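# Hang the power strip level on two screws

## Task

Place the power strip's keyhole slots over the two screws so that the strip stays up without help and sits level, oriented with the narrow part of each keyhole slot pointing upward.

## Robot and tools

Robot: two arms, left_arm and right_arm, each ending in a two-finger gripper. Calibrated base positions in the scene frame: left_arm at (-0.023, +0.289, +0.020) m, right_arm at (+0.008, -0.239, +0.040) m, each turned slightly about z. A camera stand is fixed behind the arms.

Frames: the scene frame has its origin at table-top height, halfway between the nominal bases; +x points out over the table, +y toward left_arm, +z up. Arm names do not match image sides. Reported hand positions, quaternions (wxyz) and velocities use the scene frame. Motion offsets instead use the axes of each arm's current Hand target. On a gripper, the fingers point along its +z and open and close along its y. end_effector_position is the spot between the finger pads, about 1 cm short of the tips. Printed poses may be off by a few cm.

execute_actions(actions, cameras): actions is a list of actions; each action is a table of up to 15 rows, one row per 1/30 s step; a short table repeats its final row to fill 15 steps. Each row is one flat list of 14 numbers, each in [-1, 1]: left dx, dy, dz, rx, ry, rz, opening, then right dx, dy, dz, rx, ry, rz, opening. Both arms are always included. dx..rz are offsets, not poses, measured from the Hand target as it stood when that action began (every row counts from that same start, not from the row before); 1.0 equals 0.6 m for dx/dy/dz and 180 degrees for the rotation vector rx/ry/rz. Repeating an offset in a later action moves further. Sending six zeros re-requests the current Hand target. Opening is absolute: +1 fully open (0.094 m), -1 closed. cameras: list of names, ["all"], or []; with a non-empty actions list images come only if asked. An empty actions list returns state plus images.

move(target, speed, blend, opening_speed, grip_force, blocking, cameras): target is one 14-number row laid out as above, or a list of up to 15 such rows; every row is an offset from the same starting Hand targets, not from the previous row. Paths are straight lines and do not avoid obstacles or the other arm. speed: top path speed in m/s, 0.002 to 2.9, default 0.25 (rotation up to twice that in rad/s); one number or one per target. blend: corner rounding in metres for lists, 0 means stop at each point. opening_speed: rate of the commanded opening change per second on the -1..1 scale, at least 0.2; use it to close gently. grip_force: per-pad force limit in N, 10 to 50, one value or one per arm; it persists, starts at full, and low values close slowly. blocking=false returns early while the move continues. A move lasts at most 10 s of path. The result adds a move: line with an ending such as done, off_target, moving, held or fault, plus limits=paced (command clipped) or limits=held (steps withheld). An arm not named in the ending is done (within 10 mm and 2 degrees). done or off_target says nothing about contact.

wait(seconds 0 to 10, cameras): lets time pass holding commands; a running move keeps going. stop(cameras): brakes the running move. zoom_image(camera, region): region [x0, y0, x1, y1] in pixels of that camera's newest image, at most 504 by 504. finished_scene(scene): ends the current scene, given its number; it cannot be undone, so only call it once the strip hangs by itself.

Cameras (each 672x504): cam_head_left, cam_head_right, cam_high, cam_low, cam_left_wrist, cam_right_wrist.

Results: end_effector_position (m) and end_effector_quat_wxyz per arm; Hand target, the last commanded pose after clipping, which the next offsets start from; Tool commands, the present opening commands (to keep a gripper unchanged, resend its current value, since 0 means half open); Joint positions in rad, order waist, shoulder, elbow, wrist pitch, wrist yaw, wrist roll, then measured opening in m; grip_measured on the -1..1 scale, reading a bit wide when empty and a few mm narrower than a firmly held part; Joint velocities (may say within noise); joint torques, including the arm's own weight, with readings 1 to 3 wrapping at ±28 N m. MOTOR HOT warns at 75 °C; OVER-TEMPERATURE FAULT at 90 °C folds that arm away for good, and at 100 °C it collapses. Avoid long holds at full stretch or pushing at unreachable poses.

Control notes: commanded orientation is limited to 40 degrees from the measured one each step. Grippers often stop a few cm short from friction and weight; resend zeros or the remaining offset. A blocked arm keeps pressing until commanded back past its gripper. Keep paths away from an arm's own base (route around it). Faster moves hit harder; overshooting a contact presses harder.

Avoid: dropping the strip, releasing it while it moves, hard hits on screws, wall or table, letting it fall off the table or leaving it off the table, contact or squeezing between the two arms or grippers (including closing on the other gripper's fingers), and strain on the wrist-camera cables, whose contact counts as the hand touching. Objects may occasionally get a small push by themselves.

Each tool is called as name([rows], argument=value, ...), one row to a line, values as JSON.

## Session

Scene 1 done. Now scene 2.

execute_actions(actions=[])

Scene clock: 0.00 s.
left_arm: end_effector_position=(+0.3518, +0.3619, +0.1407) grip_measured=+1.000 end_effector_quat_wxyz=(+0.638, -0.147, +0.750, +0.093) | right_arm: end_effector_position=(+0.3959, -0.1835, +0.1693) grip_measured=+1.000 end_effector_quat_wxyz=(+0.659, -0.109, +0.742, +0.052)
Joint positions: left_arm=[0.001 1.544 0.254 1.114 -0.274 -0.097 0.094] | right_arm=[0.036 1.582 0.272 1.183 -0.157 -0.087 0.094]
Joint velocities: within noise
Joint torques (N m): no reading
Heat: left arm: 32 °C; right arm: 40 °C.
Hand target: left_arm +0.3523, +0.3621, +0.1411; +0.637, -0.147, +0.751, +0.094 | right_arm +0.3973, -0.1833, +0.1736; +0.663, -0.109, +0.738, +0.053
Tool commands: left_gripper/opening=+1.0 right_gripper/opening=+1.0

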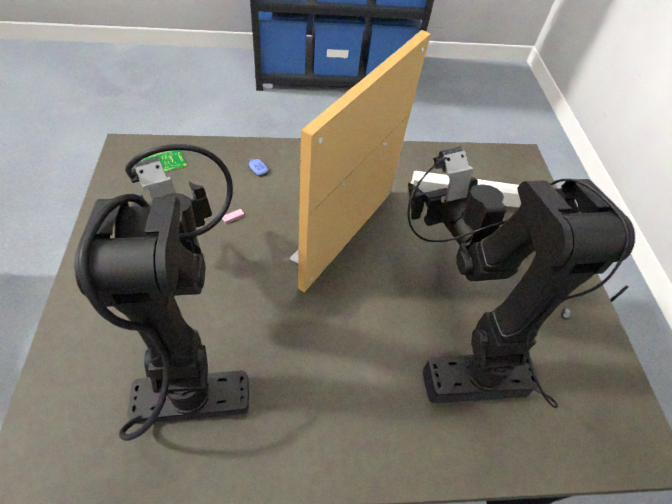

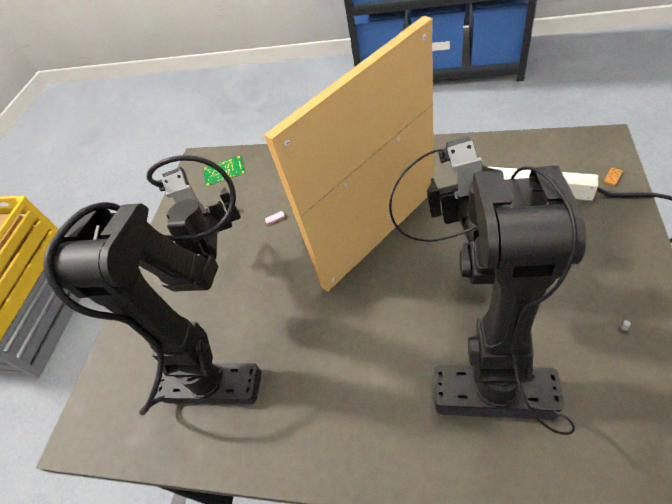

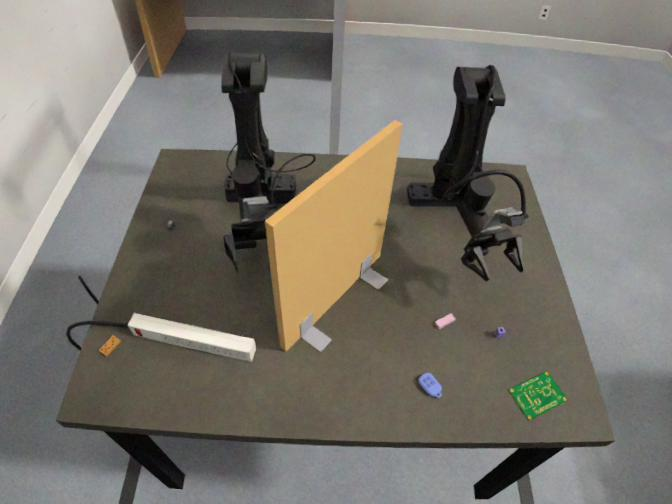

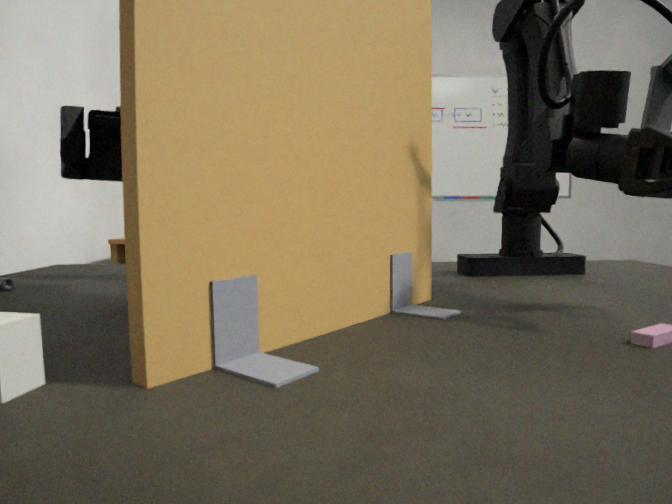

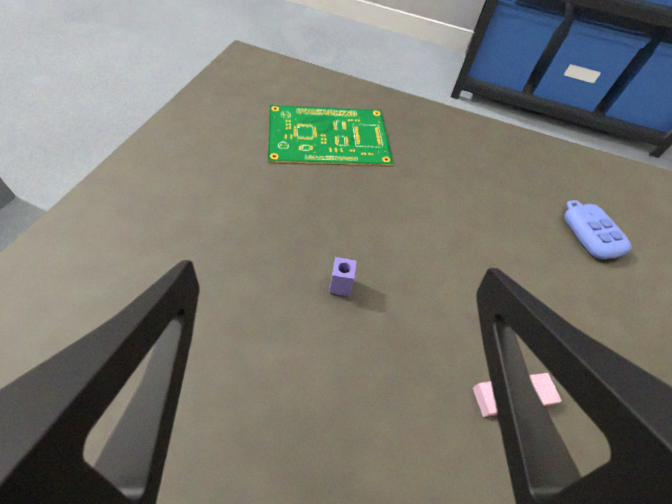

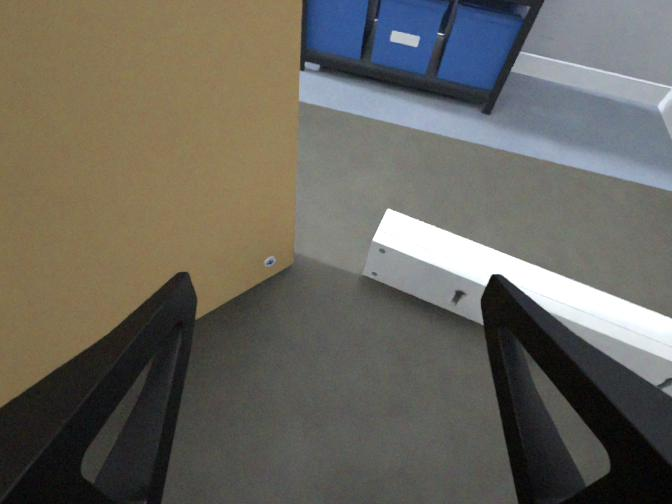

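zoom_image(camera="cam_right_wrist", region=[360, 200, 520, 320])

zoom_image(camera="cam_high", region=[60, 290, 270, 380])

zoom_image(camera="cam_head_right", region=[420, 140, 630, 230])

zoom_image(camera="cam_head_left", region=[300, 100, 540, 220])

Scaled by 3.150.

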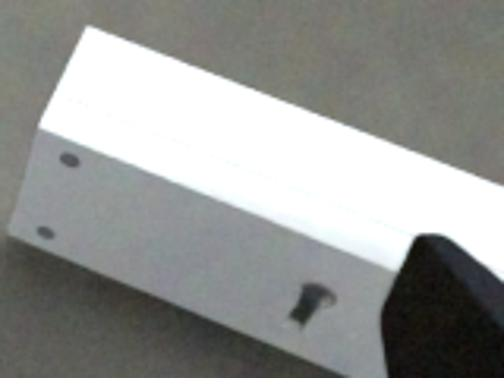

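Scaled by 2.400.

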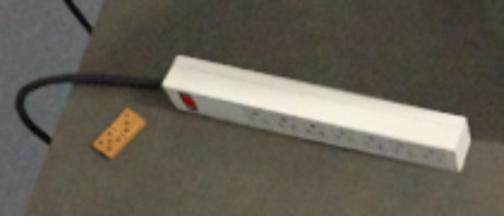

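Scaled by 2.400.

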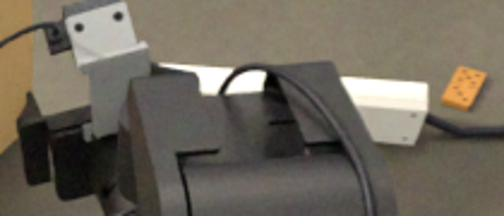

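Scaled by 2.100.

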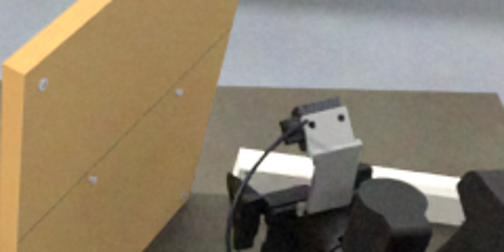

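zoom_image(camera="cam_head_left", region=[324, 166, 364, 196])

zoom_image(camera="cam_head_left", region=[365, 129, 405, 159])

zoom_image(camera="cam_head_right", region=[326, 170, 366, 200])

zoom_image(camera="cam_head_right", region=[378, 125, 418, 155])

zoom_image(camera="cam_head_left", region=[290, 30, 440, 300])

zoom_image(camera="cam_head_right", region=[260, 10, 450, 300])

Scaled by 12.600.

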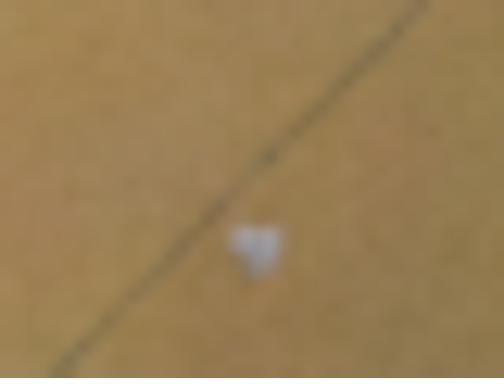

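Scaled by 12.600.

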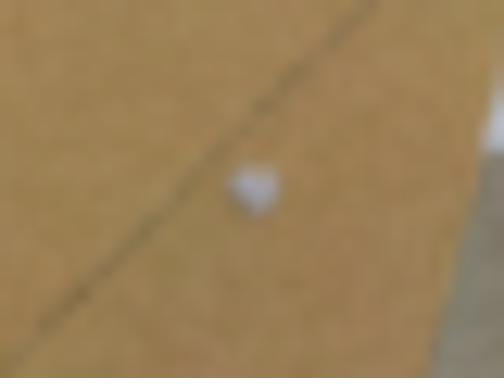

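Scaled by 12.600.

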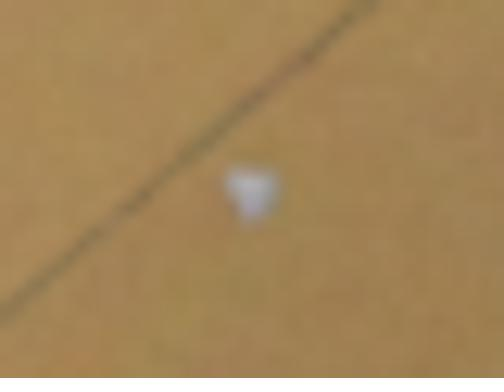

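Scaled by 12.600.

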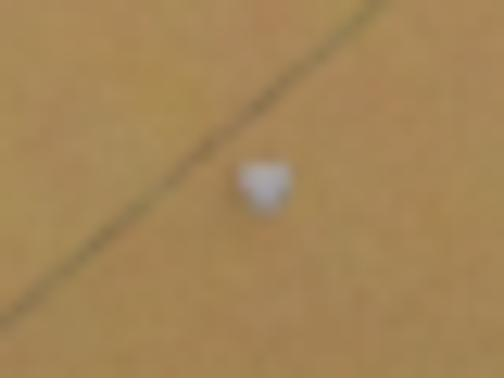

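Scaled by 1.867.

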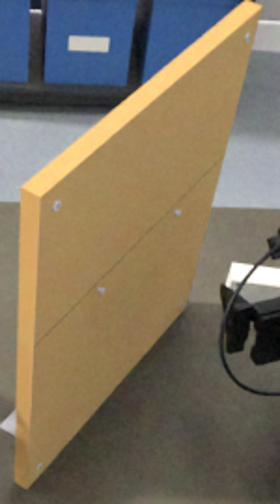

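Scaled by 1.738.

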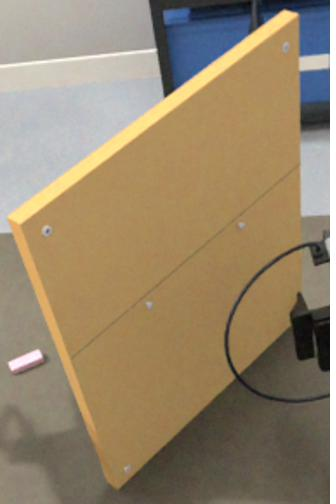

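move([
  [0,0,0,0,0,0,1, -0.199,-0.1228,-0.0443,-0.145,0.195,-0.148,1],
  [0,0,0,0,0,0,1, 0.0083,-0.2853,0.1488,-0.2901,0.3893,-0.2955,1],
], speed=0.35, blend=0.05, cameras=["all"])

Scene clock: 63.50 s.
left_arm: end_effector_position=(+0.3518, +0.3619, +0.1406) grip_measured=+1.000 end_effector_quat_wxyz=(+0.638, -0.147, +0.750, +0.093) | right_arm: end_effector_position=(+0.5211, -0.3331, +0.1768) grip_measured=+1.000 end_effector_quat_wxyz=(+0.074, -0.650, +0.750, -0.093)
Joint positions: left_arm=[0.001 1.544 0.254 1.113 -0.274 -0.097 0.094] | right_arm=[-0.215 2.526 2.735 -1.542 0.001 -1.612 0.094]
Joint torques (N m): left_arm=[-0.03 -6.23 6.08 2.23 -0.07 -0.01] | right_arm=[0.49 -10.13 8.03 0.47 -0.02 -0.05]
Heat: left arm: 34 °C; right arm: 42 °C.
Hand target: left_arm +0.3523, +0.3621, +0.1412; +0.637, -0.147, +0.751, +0.094 | right_arm +0.5229, -0.3300, +0.1701; +0.000, -0.659, +0.752, +0.000
Off the commanded pose: left_arm 0.001 m, 0 deg | right_arm 0.008 m, 14 deg.
joint sent to its limit (right arm) — joint 4 (wrist pitch), lower limit. The joint targets are off in orientation, not in position.
move: off_target (right_arm)

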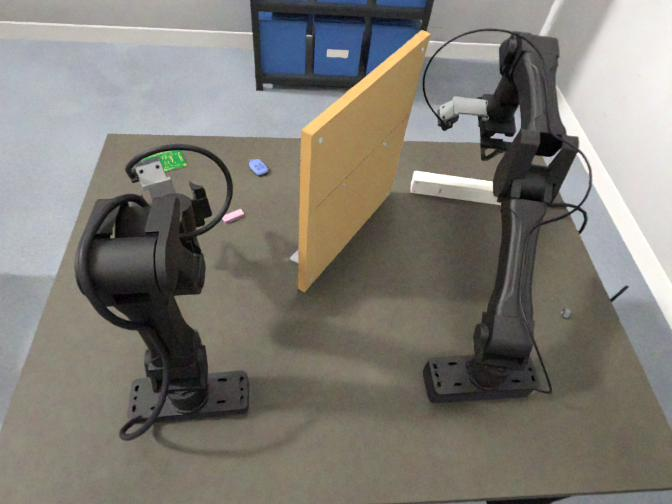

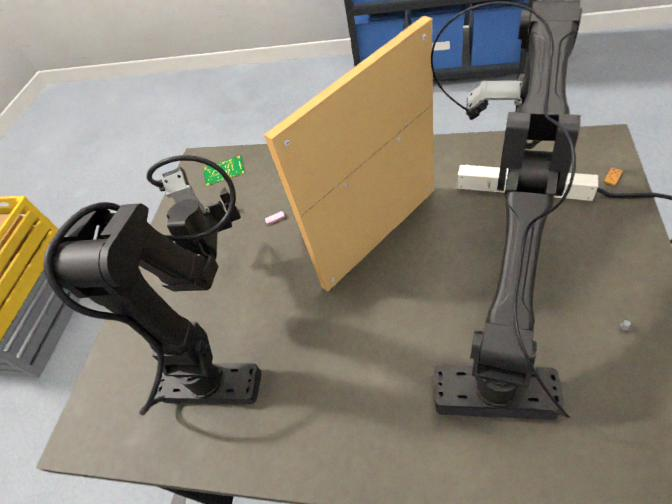

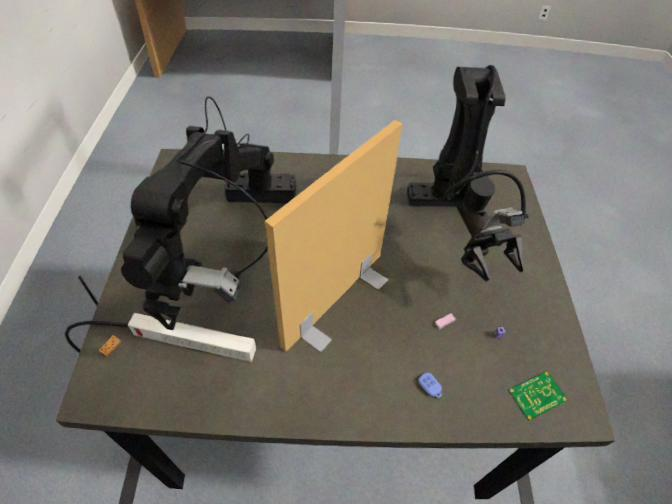

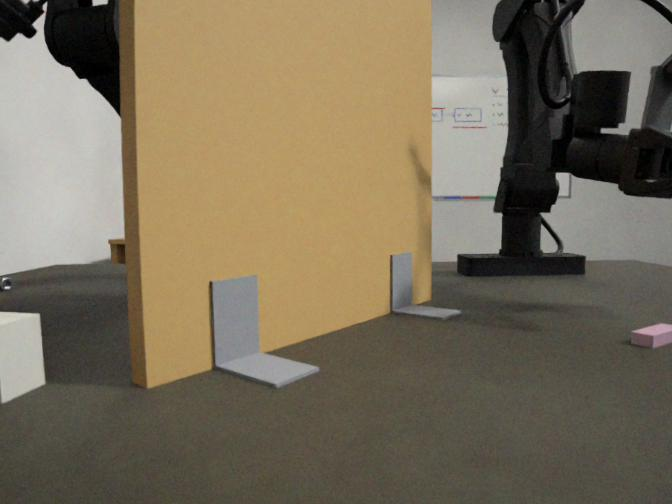

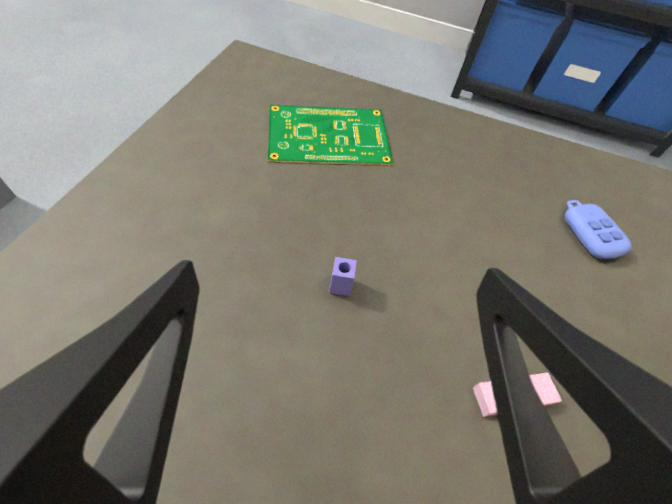

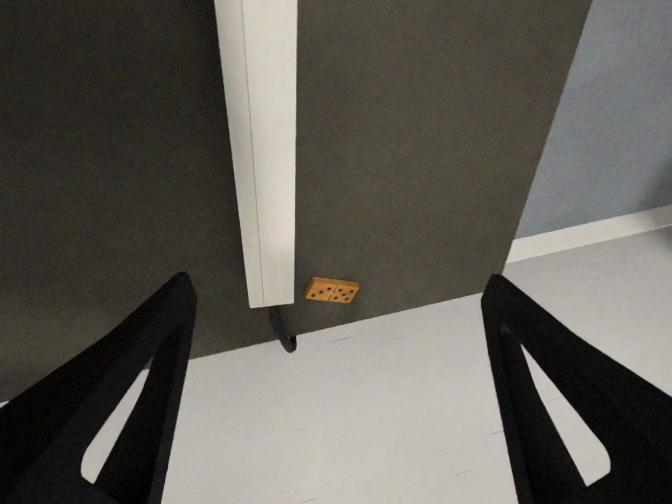

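move(target=[0,0,0,0,0,0,1, 0.0191,0.0175,0.1168,0,0,0.0222,1], speed=0.2, cameras=["cam_right_wrist","cam_high"])

Scene clock: 81.23 s.
left_arm: end_effector_position=(+0.3518, +0.3619, +0.1406) grip_measured=+1.000 end_effector_quat_wxyz=(+0.638, -0.147, +0.750, +0.093) | right_arm: end_effector_position=(+0.5171, -0.3390, +0.1174) grip_measured=+1.000 end_effector_quat_wxyz=(+0.035, -0.636, +0.769, -0.045)
Joint positions: left_arm=[0.001 1.544 0.254 1.113 -0.274 -0.097 0.094] | right_arm=[-0.227 2.64 2.727 -1.544 0.003 -1.577 0.094]
Joint torques (N m): left_arm=[-0.03 -6.22 6.06 2.23 -0.06 0] | right_arm=[-0.4 -10.84 5.27 0.28 -0.04 0.07]
Heat: left arm: 34 °C; right arm: 43 °C.
Hand target: left_arm +0.3523, +0.3621, +0.1412; +0.637, -0.147, +0.751, +0.094 | right_arm +0.5110, -0.3399, +0.1001; +0.000, -0.633, +0.774, +0.000
Off the commanded pose: left_arm 0.001 m, 0 deg | right_arm 0.018 m, 7 deg.
joint sent to its limit (right arm) — joint 4 (wrist pitch), lower limit. The joint targets are off in orientation, not in position.
move: off_target (right_arm)
Images, in order (width x height): cam_high 672x504, cam_right_wrist 672x504.

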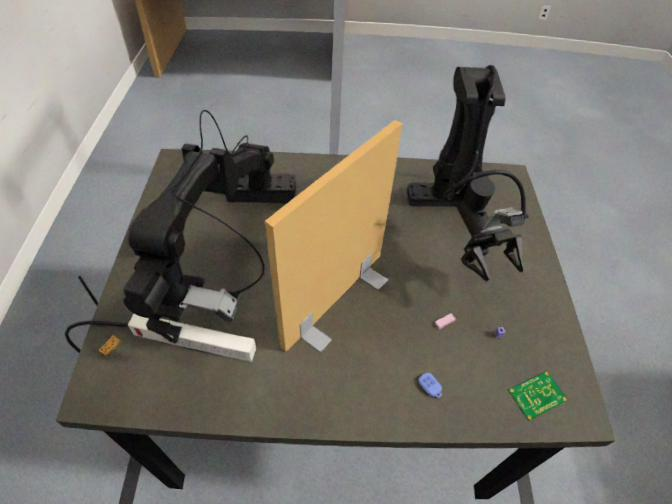

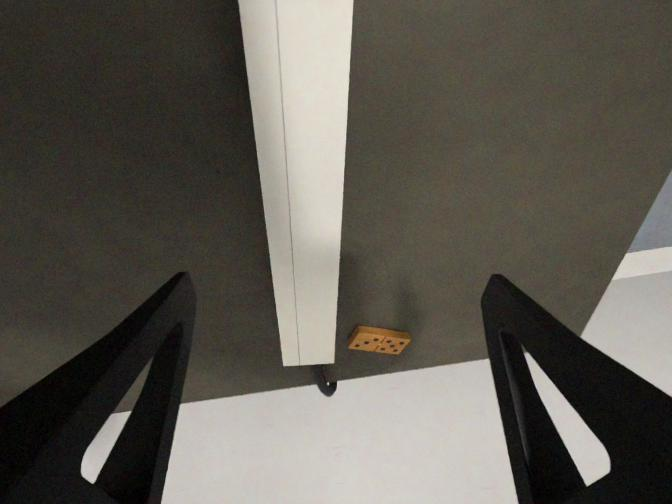

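move(target=[0,0,0,0,0,0,1, 0.0,0.0035,0.095,0,0,0.009,1], speed=0.1, cameras=["cam_right_wrist"])

Scene clock: 95.53 s.
left_arm: end_effector_position=(+0.3518, +0.3619, +0.1406) grip_measured=+1.000 end_effector_quat_wxyz=(+0.638, -0.147, +0.750, +0.093) | right_arm: end_effector_position=(+0.5125, -0.3381, +0.0612) grip_measured=+1.000 end_effector_quat_wxyz=(+0.010, -0.626, +0.780, -0.015)
Joint positions: left_arm=[0.001 1.544 0.254 1.113 -0.274 -0.097 0.094] | right_arm=[-0.227 2.67 2.563 -1.428 0.003 -1.548 0.094]
Joint torques (N m): left_arm=[-0.05 -6.22 6.06 2.23 -0.06 -0.01] | right_arm=[-0.43 -10.59 5.6 0.28 -0.04 0.07]
Heat: left arm: 35 °C; right arm: 43 °C.
Hand target: left_arm +0.3523, +0.3621, +0.1412; +0.637, -0.147, +0.751, +0.094 | right_arm +0.5091, -0.3396, +0.0431; +0.000, -0.622, +0.783, -0.001
Off the commanded pose: left_arm 0.001 m, 0 deg | right_arm 0.019 m, 2 deg.
move: off_target (right_arm)
Images, in order (width x height): cam_right_wrist 672x504.

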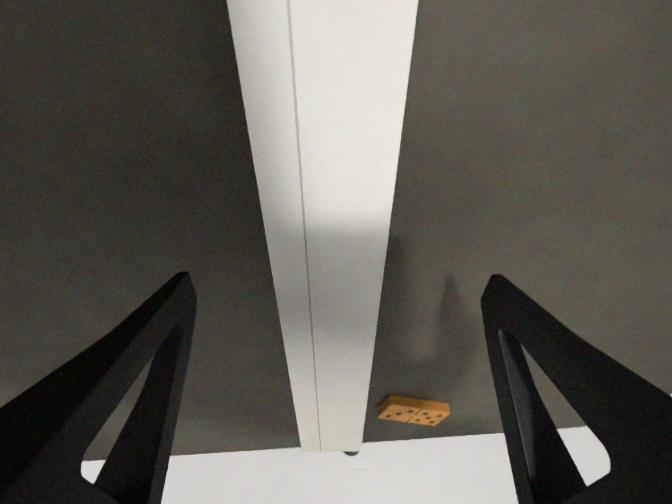

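move(target=[0,0,0,0,0,0,1, 0.0,0.004,0.025,0,0,0,1], speed=0.06, cameras=["cam_right_wrist"])

Scene clock: 99.73 s.
left_arm: end_effector_position=(+0.3518, +0.3619, +0.1406) grip_measured=+1.000 end_effector_quat_wxyz=(+0.638, -0.147, +0.750, +0.093) | right_arm: end_effector_position=(+0.5103, -0.3377, +0.0358) grip_measured=+1.000 end_effector_quat_wxyz=(+0.005, -0.626, +0.780, -0.008)
Joint positions: left_arm=[0.001 1.544 0.254 1.113 -0.274 -0.097 0.094] | right_arm=[-0.227 2.67 2.462 -1.344 0.003 -1.547 0.094]
Joint torques (N m): left_arm=[-0.05 -6.22 6.06 2.24 -0.07 -0.01] | right_arm=[-0.36 -12.63 4.97 0.24 -0.04 0.05]
Heat: left arm: 35 °C; right arm: 43 °C.
Hand target: left_arm +0.3523, +0.3621, +0.1412; +0.637, -0.147, +0.751, +0.094 | right_arm +0.5066, -0.3390, +0.0280; +0.000, -0.622, +0.783, +0.000
Off the commanded pose: left_arm 0.001 m, 0 deg | right_arm 0.009 m, 1 deg.
move: done
Images, in order (width x height): cam_right_wrist 672x504.

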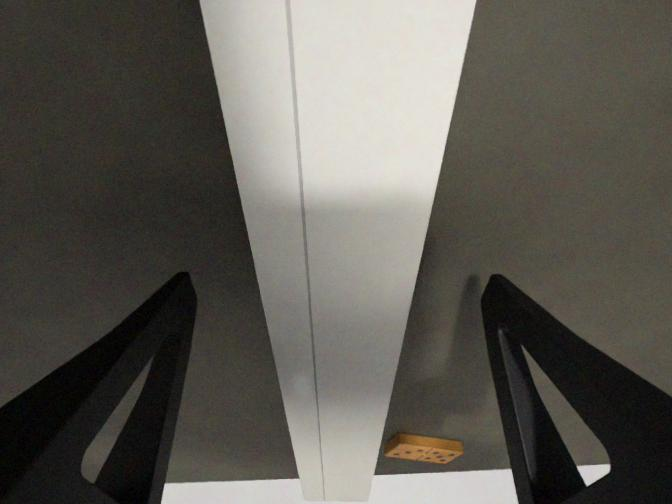

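move(target=[0,0,0,0,0,0,1, 0.0,0.0,-0.022,0,0,0,1], speed=0.06)

Scene clock: 103.23 s.
left_arm: end_effector_position=(+0.3518, +0.3619, +0.1406) grip_measured=+1.000 end_effector_quat_wxyz=(+0.638, -0.147, +0.750, +0.093) | right_arm: end_effector_position=(+0.5032, -0.3363, +0.0358) grip_measured=+1.000 end_effector_quat_wxyz=(-0.004, -0.626, +0.780, +0.003)
Joint positions: left_arm=[0.001 1.544 0.254 1.113 -0.274 -0.097 0.094] | right_arm=[-0.227 2.67 2.462 -1.373 0.003 -1.547 0.094]
Joint torques (N m): left_arm=[-0.03 -6.23 6.06 2.24 -0.06 -0.01] | right_arm=[-0.42 -12.63 8.79 0.02 -0.05 0.05]
Heat: left arm: 35 °C; right arm: 43 °C.
Hand target: left_arm +0.3523, +0.3621, +0.1412; +0.637, -0.147, +0.751, +0.094 | right_arm +0.5066, -0.3390, +0.0412; +0.000, -0.622, +0.783, +0.000
Off the commanded pose: left_arm 0.001 m, 0 deg | right_arm 0.007 m, 1 deg.
move: done

move(target=[0,0,0,0,0,0,1, 0.0,-0.009,-0.006,0,0,0,1], speed=0.06, cameras=["cam_right_wrist"])

Scene clock: 107.67 s.
left_arm: end_effector_position=(+0.3518, +0.3619, +0.1406) grip_measured=+1.000 end_effector_quat_wxyz=(+0.638, -0.147, +0.750, +0.093) | right_arm: end_effector_position=(+0.5134, -0.3383, +0.0553) grip_measured=+1.000 end_effector_quat_wxyz=(+0.007, -0.626, +0.780, -0.011)
Joint positions: left_arm=[0.001 1.544 0.254 1.113 -0.274 -0.097 0.094] | right_arm=[-0.227 2.701 2.6 -1.444 0.003 -1.547 0.094]
Joint torques (N m): left_arm=[-0.05 -6.22 6.06 2.23 -0.06 -0.01] | right_arm=[-0.47 -10.4 8.42 0.07 -0.04 0.04]
Heat: left arm: 35 °C; right arm: 44 °C.
Hand target: left_arm +0.3523, +0.3621, +0.1412; +0.637, -0.147, +0.751, +0.094 | right_arm +0.5120, -0.3402, +0.0448; +0.000, -0.622, +0.783, +0.000
Off the commanded pose: left_arm 0.001 m, 0 deg | right_arm 0.011 m, 2 deg.
move: off_target (right_arm)
Images, in order (width x height): cam_right_wrist 672x504.

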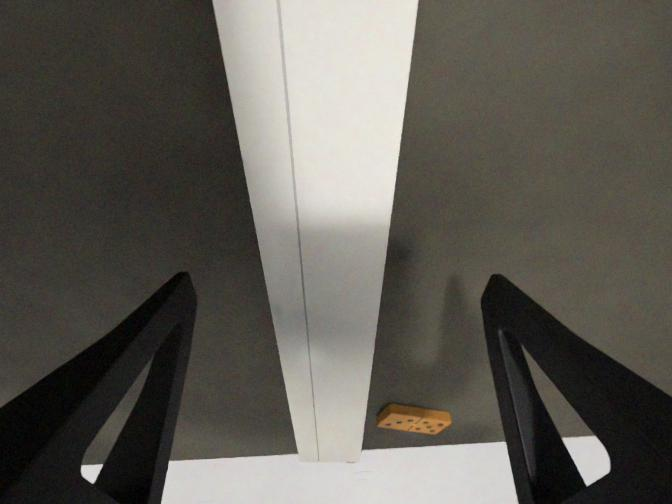

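execute_actions(actions=[], cameras=["cam_head_right","cam_right_wrist","cam_low"])

Scene clock: 134.37 s.
left_arm: end_effector_position=(+0.3518, +0.3619, +0.1406) grip_measured=+1.000 end_effector_quat_wxyz=(+0.638, -0.147, +0.750, +0.093) | right_arm: end_effector_position=(+0.5133, -0.3383, +0.0553) grip_measured=+1.000 end_effector_quat_wxyz=(+0.007, -0.626, +0.780, -0.011)
Joint positions: left_arm=[0.001 1.544 0.254 1.113 -0.274 -0.097 0.094] | right_arm=[-0.227 2.701 2.6 -1.444 0.003 -1.547 0.094]
Joint velocities: within noise
Joint torques (N m): left_arm=[-0.05 -6.22 6.08 2.23 -0.06 -0.01] | right_arm=[-0.43 -10.37 8.36 0.1 -0.04 0.05]
Heat: left arm: 36 °C; right arm: 45 °C.
Hand target: left_arm +0.3523, +0.3621, +0.1412; +0.637, -0.147, +0.751, +0.094 | right_arm +0.5120, -0.3402, +0.0448; +0.000, -0.622, +0.783, +0.000
Tool commands: left_gripper/opening=+1.0 right_gripper/opening=+1.0
Off the commanded pose: left_arm 0.001 m, 0 deg | right_arm 0.011 m, 2 deg.
Images, in order (width x height): cam_head_right 672x504, cam_low 672x504, cam_right_wrist 672x504.

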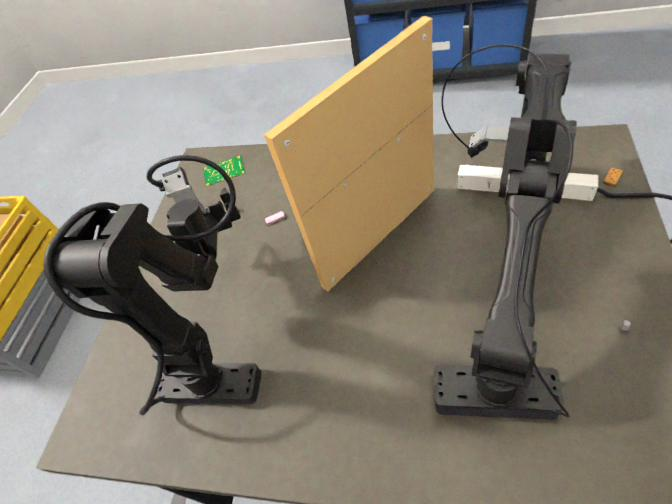

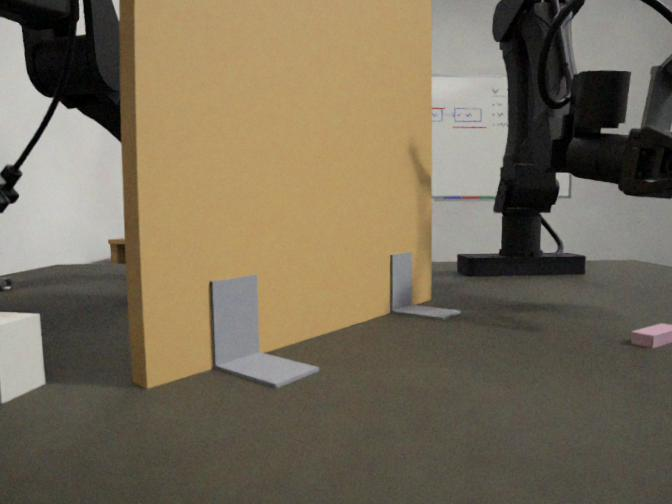

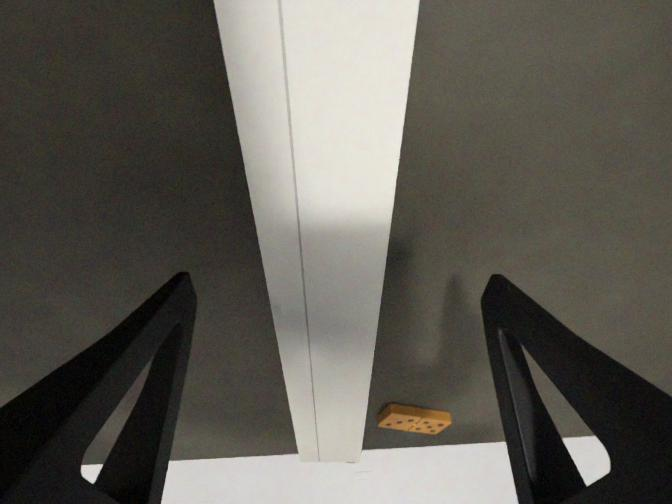

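move(target=[0,0,0,0,0,0,1, 0,0,0.0133,0,0,0,1], speed=0.03, cameras=[])

Scene clock: 149.93 s.
left_arm: end_effector_position=(+0.3518, +0.3619, +0.1406) grip_measured=+1.000 end_effector_quat_wxyz=(+0.638, -0.147, +0.750, +0.093) | right_arm: end_effector_position=(+0.5164, -0.3389, +0.0554) grip_measured=+1.000 end_effector_quat_wxyz=(+0.011, -0.626, +0.780, -0.015)
Joint positions: left_arm=[0.001 1.544 0.254 1.113 -0.274 -0.097 0.094] | right_arm=[-0.227 2.701 2.6 -1.432 0.003 -1.547 0.094]
Joint torques (N m): left_arm=[-0.03 -6.23 6.08 2.24 -0.06 -0.01] | right_arm=[-0.5 -10.8 5.29 0.3 -0.03 0.05]
Heat: left arm: 36 °C; right arm: 45 °C.
Hand target: left_arm +0.3523, +0.3621, +0.1412; +0.637, -0.147, +0.751, +0.094 | right_arm +0.5119, -0.3402, +0.0368; +0.000, -0.622, +0.783, +0.000
Off the commanded pose: left_arm 0.001 m, 0 deg | right_arm 0.019 m, 2 deg.
move: off_target (right_arm)
No camera images: "cameras" was empty.

move(target=[0,0,0,0,0,0,1, 0,0,0.004,0,0,0,1], speed=0.03, cameras=[])

execute_actions([
  [[0,0,0,0,0,0,1,0,0,0.003,0,0,0,1]],
])

Scene clock: 153.47 s.
left_arm: end_effector_position=(+0.3518, +0.3619, +0.1406) grip_measured=+1.000 end_effector_quat_wxyz=(+0.638, -0.147, +0.750, +0.093) | right_arm: end_effector_position=(+0.5175, -0.3391, +0.0537) grip_measured=+1.000 end_effector_quat_wxyz=(+0.012, -0.625, +0.780, -0.017)
Joint positions: left_arm=[0.001 1.544 0.254 1.113 -0.274 -0.097 0.094] | right_arm=[-0.227 2.701 2.593 -1.421 0.003 -1.547 0.094]
Joint torques (N m): left_arm=[-0.03 -6.22 6.06 2.23 -0.06 -0.01] | right_arm=[-0.46 -10.95 4.93 0.33 -0.04 0.05]
Heat: left arm: 36 °C; right arm: 44 °C.
Hand target: left_arm +0.3523, +0.3621, +0.1412; +0.637, -0.147, +0.751, +0.094 | right_arm +0.5120, -0.3402, +0.0344; +0.000, -0.622, +0.783, +0.000
Off the commanded pose: left_arm 0.001 m, 0 deg | right_arm 0.020 m, 2 deg.
move: off_target (right_arm)
No camera images: "cameras" was empty.

Scene clock: 154.17 s.
left_arm: end_effector_position=(+0.3518, +0.3619, +0.1406) grip_measured=+1.000 end_effector_quat_wxyz=(+0.638, -0.147, +0.750, +0.093) | right_arm: end_effector_position=(+0.5175, -0.3391, +0.0511) grip_measured=+1.000 end_effector_quat_wxyz=(+0.012, -0.625, +0.780, -0.016)
Joint positions: left_arm=[0.001 1.544 0.254 1.113 -0.274 -0.097 0.094] | right_arm=[-0.227 2.701 2.582 -1.412 0.003 -1.547 0.094]
Joint torques (N m): left_arm=[-0.03 -6.23 6.06 2.24 -0.06 -0.01] | right_arm=[-0.46 -11.08 4.92 0.3 -0.02 0.05]
Heat: left arm: 36 °C; right arm: 44 °C.
Hand target: left_arm +0.3523, +0.3621, +0.1412; +0.637, -0.147, +0.751, +0.094 | right_arm +0.5120, -0.3402, +0.0326; +0.000, -0.622, +0.783, +0.000
Off the commanded pose: left_arm 0.001 m, 0 deg | right_arm 0.019 m, 2 deg.

move(target=[0,0,0,0,0,0,1, 0,0,0.013,0,0,0,1], speed=0.03, cameras=["cam_right_wrist"])

Scene clock: 156.73 s.
left_arm: end_effector_position=(+0.3518, +0.3619, +0.1406) grip_measured=+1.000 end_effector_quat_wxyz=(+0.638, -0.147, +0.750, +0.093) | right_arm: end_effector_position=(+0.5174, -0.3391, +0.0412) grip_measured=+1.000 end_effector_quat_wxyz=(+0.010, -0.626, +0.780, -0.015)
Joint positions: left_arm=[0.001 1.544 0.254 1.113 -0.274 -0.097 0.094] | right_arm=[-0.227 2.701 2.543 -1.377 0.003 -1.547 0.094]
Joint torques (N m): left_arm=[-0.05 -6.22 6.08 2.24 -0.07 -0.01] | right_arm=[-0.39 -11.45 4.92 0.32 -0.04 0.04]
Heat: left arm: 36 °C; right arm: 44 °C.
Hand target: left_arm +0.3523, +0.3621, +0.1412; +0.637, -0.147, +0.751, +0.094 | right_arm +0.5119, -0.3402, +0.0248; +0.000, -0.622, +0.783, +0.000
Off the commanded pose: left_arm 0.001 m, 0 deg | right_arm 0.017 m, 2 deg.
move: off_target (right_arm)
Images, in order (width x height): cam_right_wrist 672x504.

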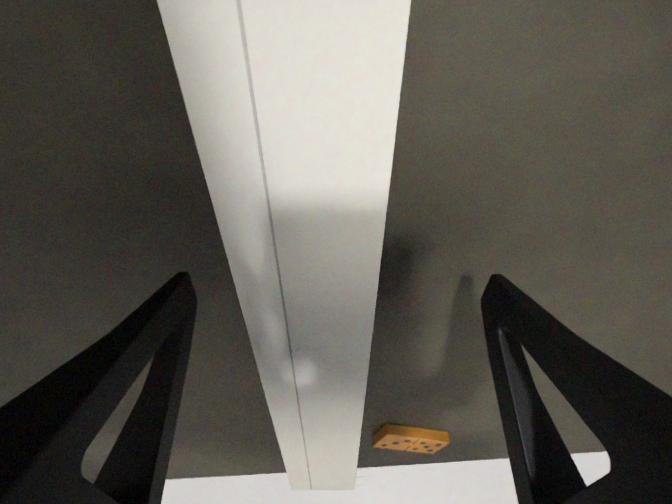

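move(target=[0,0,0,0,0,0,1, 0,0.01,-0.004,0,0,0,1], speed=0.03, cameras=["cam_right_wrist"])

Scene clock: 162.23 s.
left_arm: end_effector_position=(+0.3518, +0.3619, +0.1406) grip_measured=+1.000 end_effector_quat_wxyz=(+0.638, -0.147, +0.750, +0.093) | right_arm: end_effector_position=(+0.5067, -0.3370, +0.0195) grip_measured=+1.000 end_effector_quat_wxyz=(-0.005, -0.626, +0.780, +0.003)
Joint positions: left_arm=[0.001 1.544 0.254 1.113 -0.274 -0.097 0.094] | right_arm=[-0.227 2.701 2.458 -1.338 0.003 -1.547 0.094]
Joint torques (N m): left_arm=[-0.03 -6.22 6.08 2.24 -0.06 0] | right_arm=[-0.39 -15.46 4.55 0.26 -0.06 0.04]
Heat: left arm: 36 °C; right arm: 43 °C.
Hand target: left_arm +0.3523, +0.3621, +0.1412; +0.637, -0.147, +0.751, +0.094 | right_arm +0.5060, -0.3389, +0.0272; +0.000, -0.622, +0.783, +0.000
Off the commanded pose: left_arm 0.001 m, 0 deg | right_arm 0.008 m, 1 deg.
move: done
Images, in order (width x height): cam_right_wrist 672x504.

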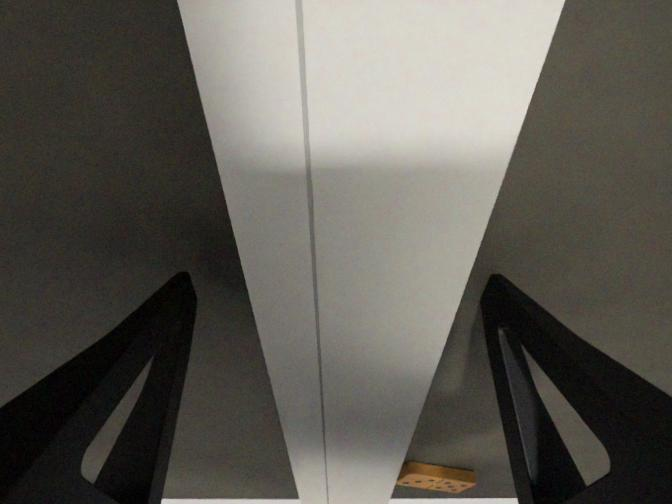

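move(target=[0,0,0,0,0,0,1, 0,-0.004,-0.03,0,0,0,1], speed=0.03, cameras=[])

Scene clock: 167.27 s.
left_arm: end_effector_position=(+0.3518, +0.3619, +0.1406) grip_measured=+1.000 end_effector_quat_wxyz=(+0.638, -0.147, +0.750, +0.093) | right_arm: end_effector_position=(+0.5054, -0.3368, +0.0368) grip_measured=+1.000 end_effector_quat_wxyz=(-0.006, -0.626, +0.780, +0.004)
Joint positions: left_arm=[0.001 1.544 0.254 1.113 -0.274 -0.097 0.094] | right_arm=[-0.227 2.701 2.526 -1.41 0.003 -1.547 0.094]
Joint torques (N m): left_arm=[-0.03 -6.22 6.06 2.24 -0.07 0] | right_arm=[-0.39 -13.42 8.36 0.02 -0.05 0.05]
Heat: left arm: 37 °C; right arm: 43 °C.
Hand target: left_arm +0.3523, +0.3621, +0.1412; +0.637, -0.147, +0.751, +0.094 | right_arm +0.5085, -0.3394, +0.0452; +0.000, -0.622, +0.783, +0.000
Off the commanded pose: left_arm 0.001 m, 0 deg | right_arm 0.009 m, 1 deg.
move: done
No camera images: "cameras" was empty.

move(target=[0,0,0,0,0,0,1, 0,-0.004,-0.008,0,0,0,1], speed=0.03, cameras=["cam_right_wrist"])

Scene clock: 170.33 s.
left_arm: end_effector_position=(+0.3518, +0.3619, +0.1406) grip_measured=+1.000 end_effector_quat_wxyz=(+0.638, -0.147, +0.750, +0.093) | right_arm: end_effector_position=(+0.5117, -0.3380, +0.0581) grip_measured=+1.000 end_effector_quat_wxyz=(+0.005, -0.626, +0.780, -0.009)
Joint positions: left_arm=[0.001 1.544 0.254 1.113 -0.274 -0.097 0.094] | right_arm=[-0.227 2.701 2.611 -1.46 0.003 -1.547 0.094]
Joint torques (N m): left_arm=[-0.03 -6.22 6.05 2.23 -0.06 -0.01] | right_arm=[-0.46 -10.78 8.32 0.08 -0.05 0.04]
Heat: left arm: 37 °C; right arm: 44 °C.
Hand target: left_arm +0.3523, +0.3621, +0.1412; +0.637, -0.147, +0.751, +0.094 | right_arm +0.5108, -0.3400, +0.0500; +0.000, -0.622, +0.783, +0.000
Off the commanded pose: left_arm 0.001 m, 0 deg | right_arm 0.008 m, 1 deg.
move: done
Images, in order (width x height): cam_right_wrist 672x504.

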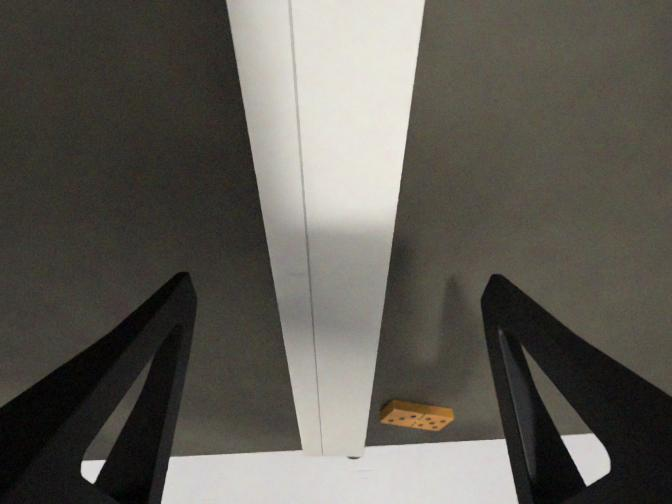

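move(target=[0,0,0,0,0,0,1, 0,0.006,0.022,0,0,0,1], speed=0.03, cameras=[])

move(target=[0,0,0,0,0,0,1, 0,0,0.006,0,0,0,1], speed=0.03, cameras=[])

Scene clock: 178.03 s.
left_arm: end_effector_position=(+0.3518, +0.3619, +0.1406) grip_measured=+1.000 end_effector_quat_wxyz=(+0.638, -0.147, +0.750, +0.093) | right_arm: end_effector_position=(+0.5086, -0.3374, +0.0345) grip_measured=+1.000 end_effector_quat_wxyz=(-0.002, -0.626, +0.780, +0.000)
Joint positions: left_arm=[0.001 1.544 0.254 1.113 -0.274 -0.097 0.094] | right_arm=[-0.227 2.701 2.517 -1.388 0.003 -1.547 0.094]
Joint torques (N m): left_arm=[-0.03 -6.2 6.06 2.23 -0.07 -0.01] | right_arm=[-0.44 -14.32 4.82 0.21 -0.05 0.04]
Heat: left arm: 37 °C; right arm: 44 °C.
Hand target: left_arm +0.3523, +0.3621, +0.1412; +0.637, -0.147, +0.751, +0.094 | right_arm +0.5073, -0.3391, +0.0368; +0.000, -0.622, +0.783, +0.000
Off the commanded pose: left_arm 0.001 m, 0 deg | right_arm 0.003 m, 1 deg.
move: done
No camera images: "cameras" was empty.

Scene clock: 178.90 s.
left_arm: end_effector_position=(+0.3518, +0.3619, +0.1406) grip_measured=+1.000 end_effector_quat_wxyz=(+0.638, -0.147, +0.750, +0.093) | right_arm: end_effector_position=(+0.5083, -0.3373, +0.0300) grip_measured=+1.000 end_effector_quat_wxyz=(-0.002, -0.626, +0.780, +0.000)
Joint positions: left_arm=[0.001 1.544 0.254 1.113 -0.274 -0.097 0.094] | right_arm=[-0.227 2.701 2.499 -1.372 0.003 -1.547 0.094]
Joint torques (N m): left_arm=[-0.05 -6.23 6.06 2.24 -0.06 -0.01] | right_arm=[-0.4 -14.5 4.85 0.18 -0.04 0.03]
Heat: left arm: 37 °C; right arm: 44 °C.
Hand target: left_arm +0.3523, +0.3621, +0.1412; +0.637, -0.147, +0.751, +0.094 | right_arm +0.5073, -0.3391, +0.0332; +0.000, -0.622, +0.783, +0.000
Off the commanded pose: left_arm 0.001 m, 0 deg | right_arm 0.004 m, 1 deg.
move: done
No camera images: "cameras" was empty.

move(target=[0,0,0,0,0,0,1, 0,0,-0.008,0,0,0,-0.42], speed=0.03, opening_speed=0.7, cameras=["cam_right_wrist","cam_head_right"])

Scene clock: 192.53 s.
left_arm: end_effector_position=(+0.3518, +0.3619, +0.1406) grip_measured=+1.000 end_effector_quat_wxyz=(+0.638, -0.147, +0.750, +0.093) | right_arm: end_effector_position=(+0.5084, -0.3375, +0.0300) grip_measured=-0.286 end_effector_quat_wxyz=(-0.003, -0.626, +0.780, +0.000)
Joint positions: left_arm=[0.001 1.544 0.254 1.113 -0.274 -0.097 0.094] | right_arm=[-0.227 2.701 2.499 -1.372 0.004 -1.547 0.034]
Joint torques (N m): left_arm=[-0.03 -6.22 6.06 2.24 -0.06 0] | right_arm=[-0.44 -14.54 6.23 0.05 -0.06 0.05]
Heat: left arm: 37 °C; right arm: 43 °C.
Hand target: left_arm +0.3523, +0.3621, +0.1412; +0.637, -0.147, +0.751, +0.094 | right_arm +0.5073, -0.3391, +0.0380; +0.000, -0.622, +0.783, +0.000
Off the commanded pose: left_arm 0.001 m, 0 deg | right_arm 0.008 m, 1 deg.
move: done
Images, in order (width x height): cam_head_right 672x504, cam_right_wrist 672x504.

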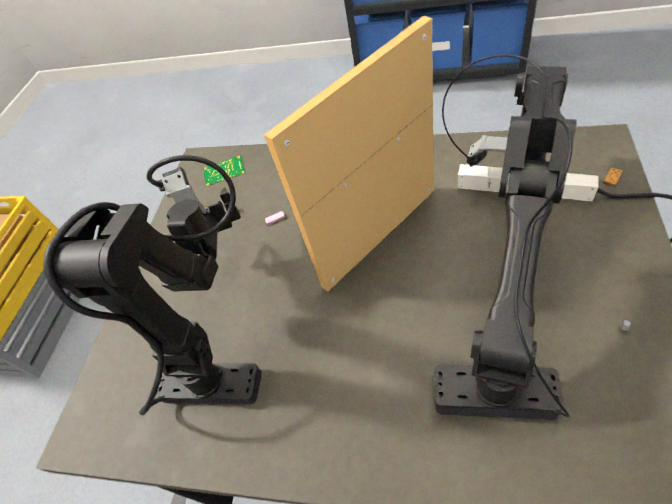

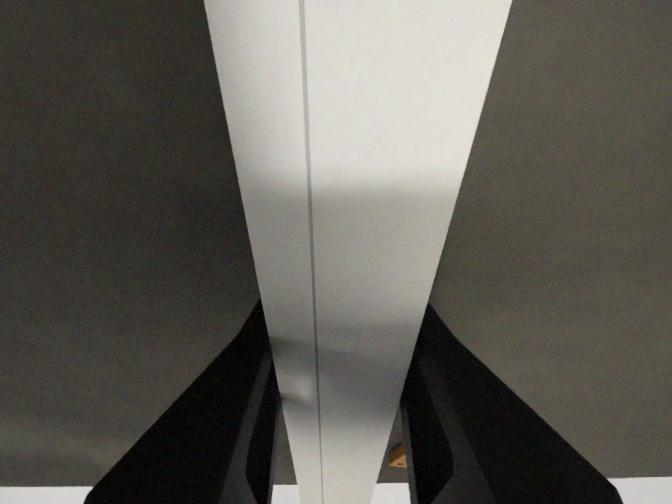

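move([
  [0,0,0,0,0,0,1, 0,0,-0.07,0,0,0,-0.42],
  [0,0,0,0,0,0,1, 0,0.05,-0.07,0.31,0,0,-0.42],
], speed=[0.06,0.15], blend=0.02, cameras=["cam_right_wrist","cam_head_right","cam_low"])

Scene clock: 203.83 s.
left_arm: end_effector_position=(+0.3518, +0.3619, +0.1406) grip_measured=+1.000 end_effector_quat_wxyz=(+0.638, -0.147, +0.750, +0.093) | right_arm: end_effector_position=(+0.4645, -0.3319, +0.0494) grip_measured=-0.287 end_effector_quat_wxyz=(+0.264, -0.562, +0.711, -0.329)
Joint positions: left_arm=[0.001 1.544 0.254 1.113 -0.274 -0.097 0.094] | right_arm=[-0.225 1.932 0.812 0.42 0.026 -1.544 0.034]
Joint torques (N m): left_arm=[-0.05 -6.23 6.06 2.24 -0.06 0] | right_arm=[0.66 -11.49 5.07 2.18 0.12 0]
Heat: left arm: 37 °C; right arm: 42 °C.
Hand target: left_arm +0.3523, +0.3621, +0.1412; +0.637, -0.147, +0.751, +0.094 | right_arm +0.4780, -0.3324, +0.0800; +0.291, -0.549, +0.692, -0.367
Off the commanded pose: left_arm 0.001 m, 0 deg | right_arm 0.033 m, 6 deg.
move: off_target (right_arm)
Images, in order (width x height): cam_head_right 672x504, cam_low 672x504, cam_right_wrist 672x504.

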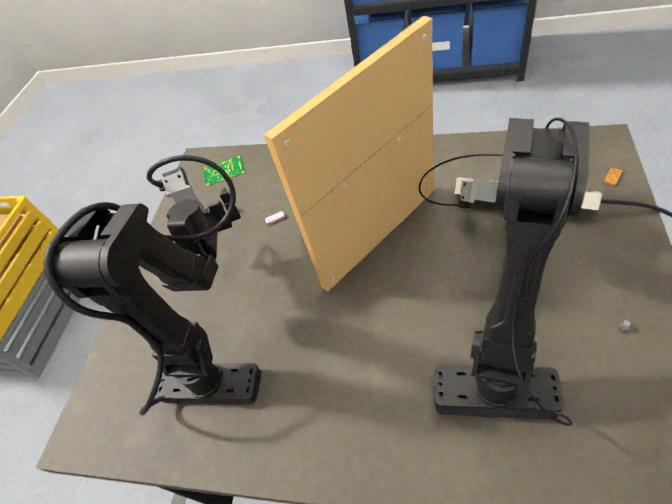

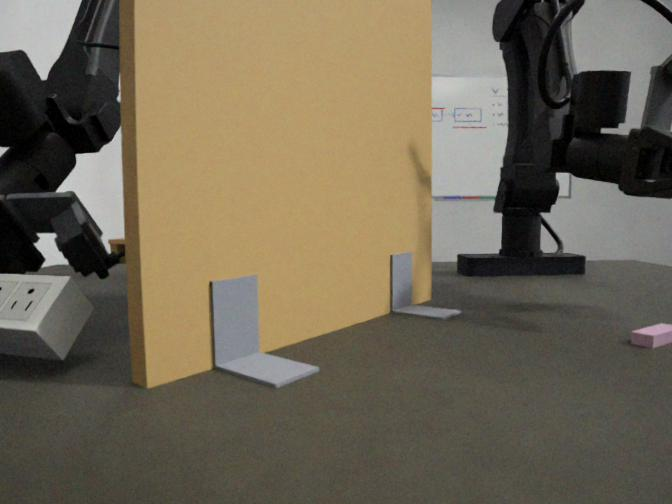

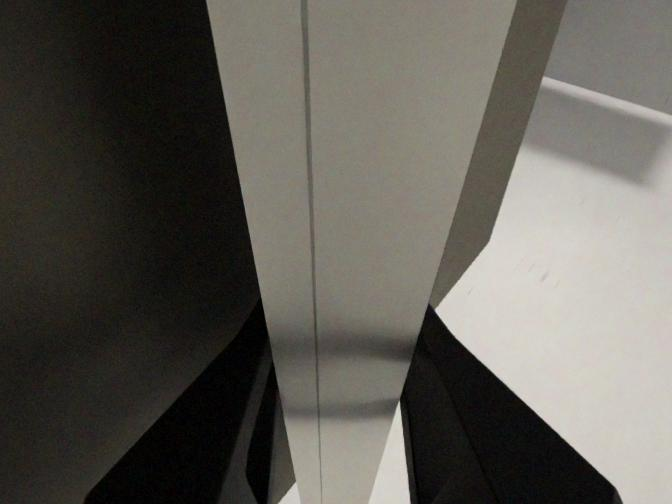

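zoom_image(camera="cam_low", region=[0, 150, 200, 400])

zoom_image(camera="cam_right_wrist", region=[60, 250, 504, 504])

Scaled by 2.016.

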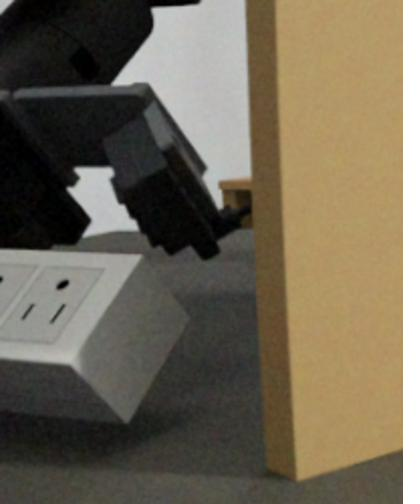

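Scaled by 1.135.

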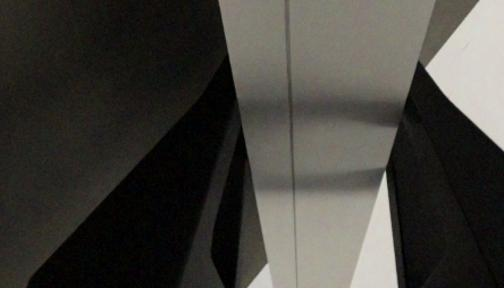

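move(target=[0,0,0,0,0,0,1, 0,0.01,0.007,0.05,0,0,-0.42], speed=0.08, cameras=["cam_low"])

Scene clock: 223.83 s.
left_arm: end_effector_position=(+0.3518, +0.3619, +0.1406) grip_measured=+1.000 end_effector_quat_wxyz=(+0.638, -0.147, +0.750, +0.093) | right_arm: end_effector_position=(+0.4690, -0.3314, +0.0601) grip_measured=-0.287 end_effector_quat_wxyz=(+0.319, -0.533, +0.679, -0.391)
Joint positions: left_arm=[0.001 1.544 0.254 1.113 -0.274 -0.097 0.094] | right_arm=[-0.221 1.977 0.695 0.768 0.028 -1.536 0.033]
Joint torques (N m): left_arm=[-0.02 -6.22 6.06 2.24 -0.07 -0.01] | right_arm=[0.54 -6.74 4.66 2.55 0.17 -0.11]
Heat: left arm: 38 °C; right arm: 41 °C.
Hand target: left_arm +0.3523, +0.3621, +0.1412; +0.637, -0.147, +0.751, +0.094 | right_arm +0.4781, -0.3323, +0.0727; +0.333, -0.525, +0.661, -0.420
Off the commanded pose: left_arm 0.001 m, 0 deg | right_arm 0.016 m, 4 deg.
move: off_target (right_arm)
Images, in order (width x height): cam_low 672x504.

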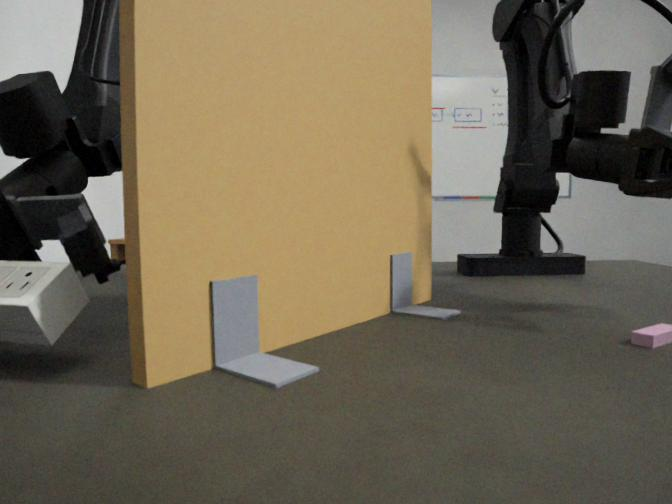

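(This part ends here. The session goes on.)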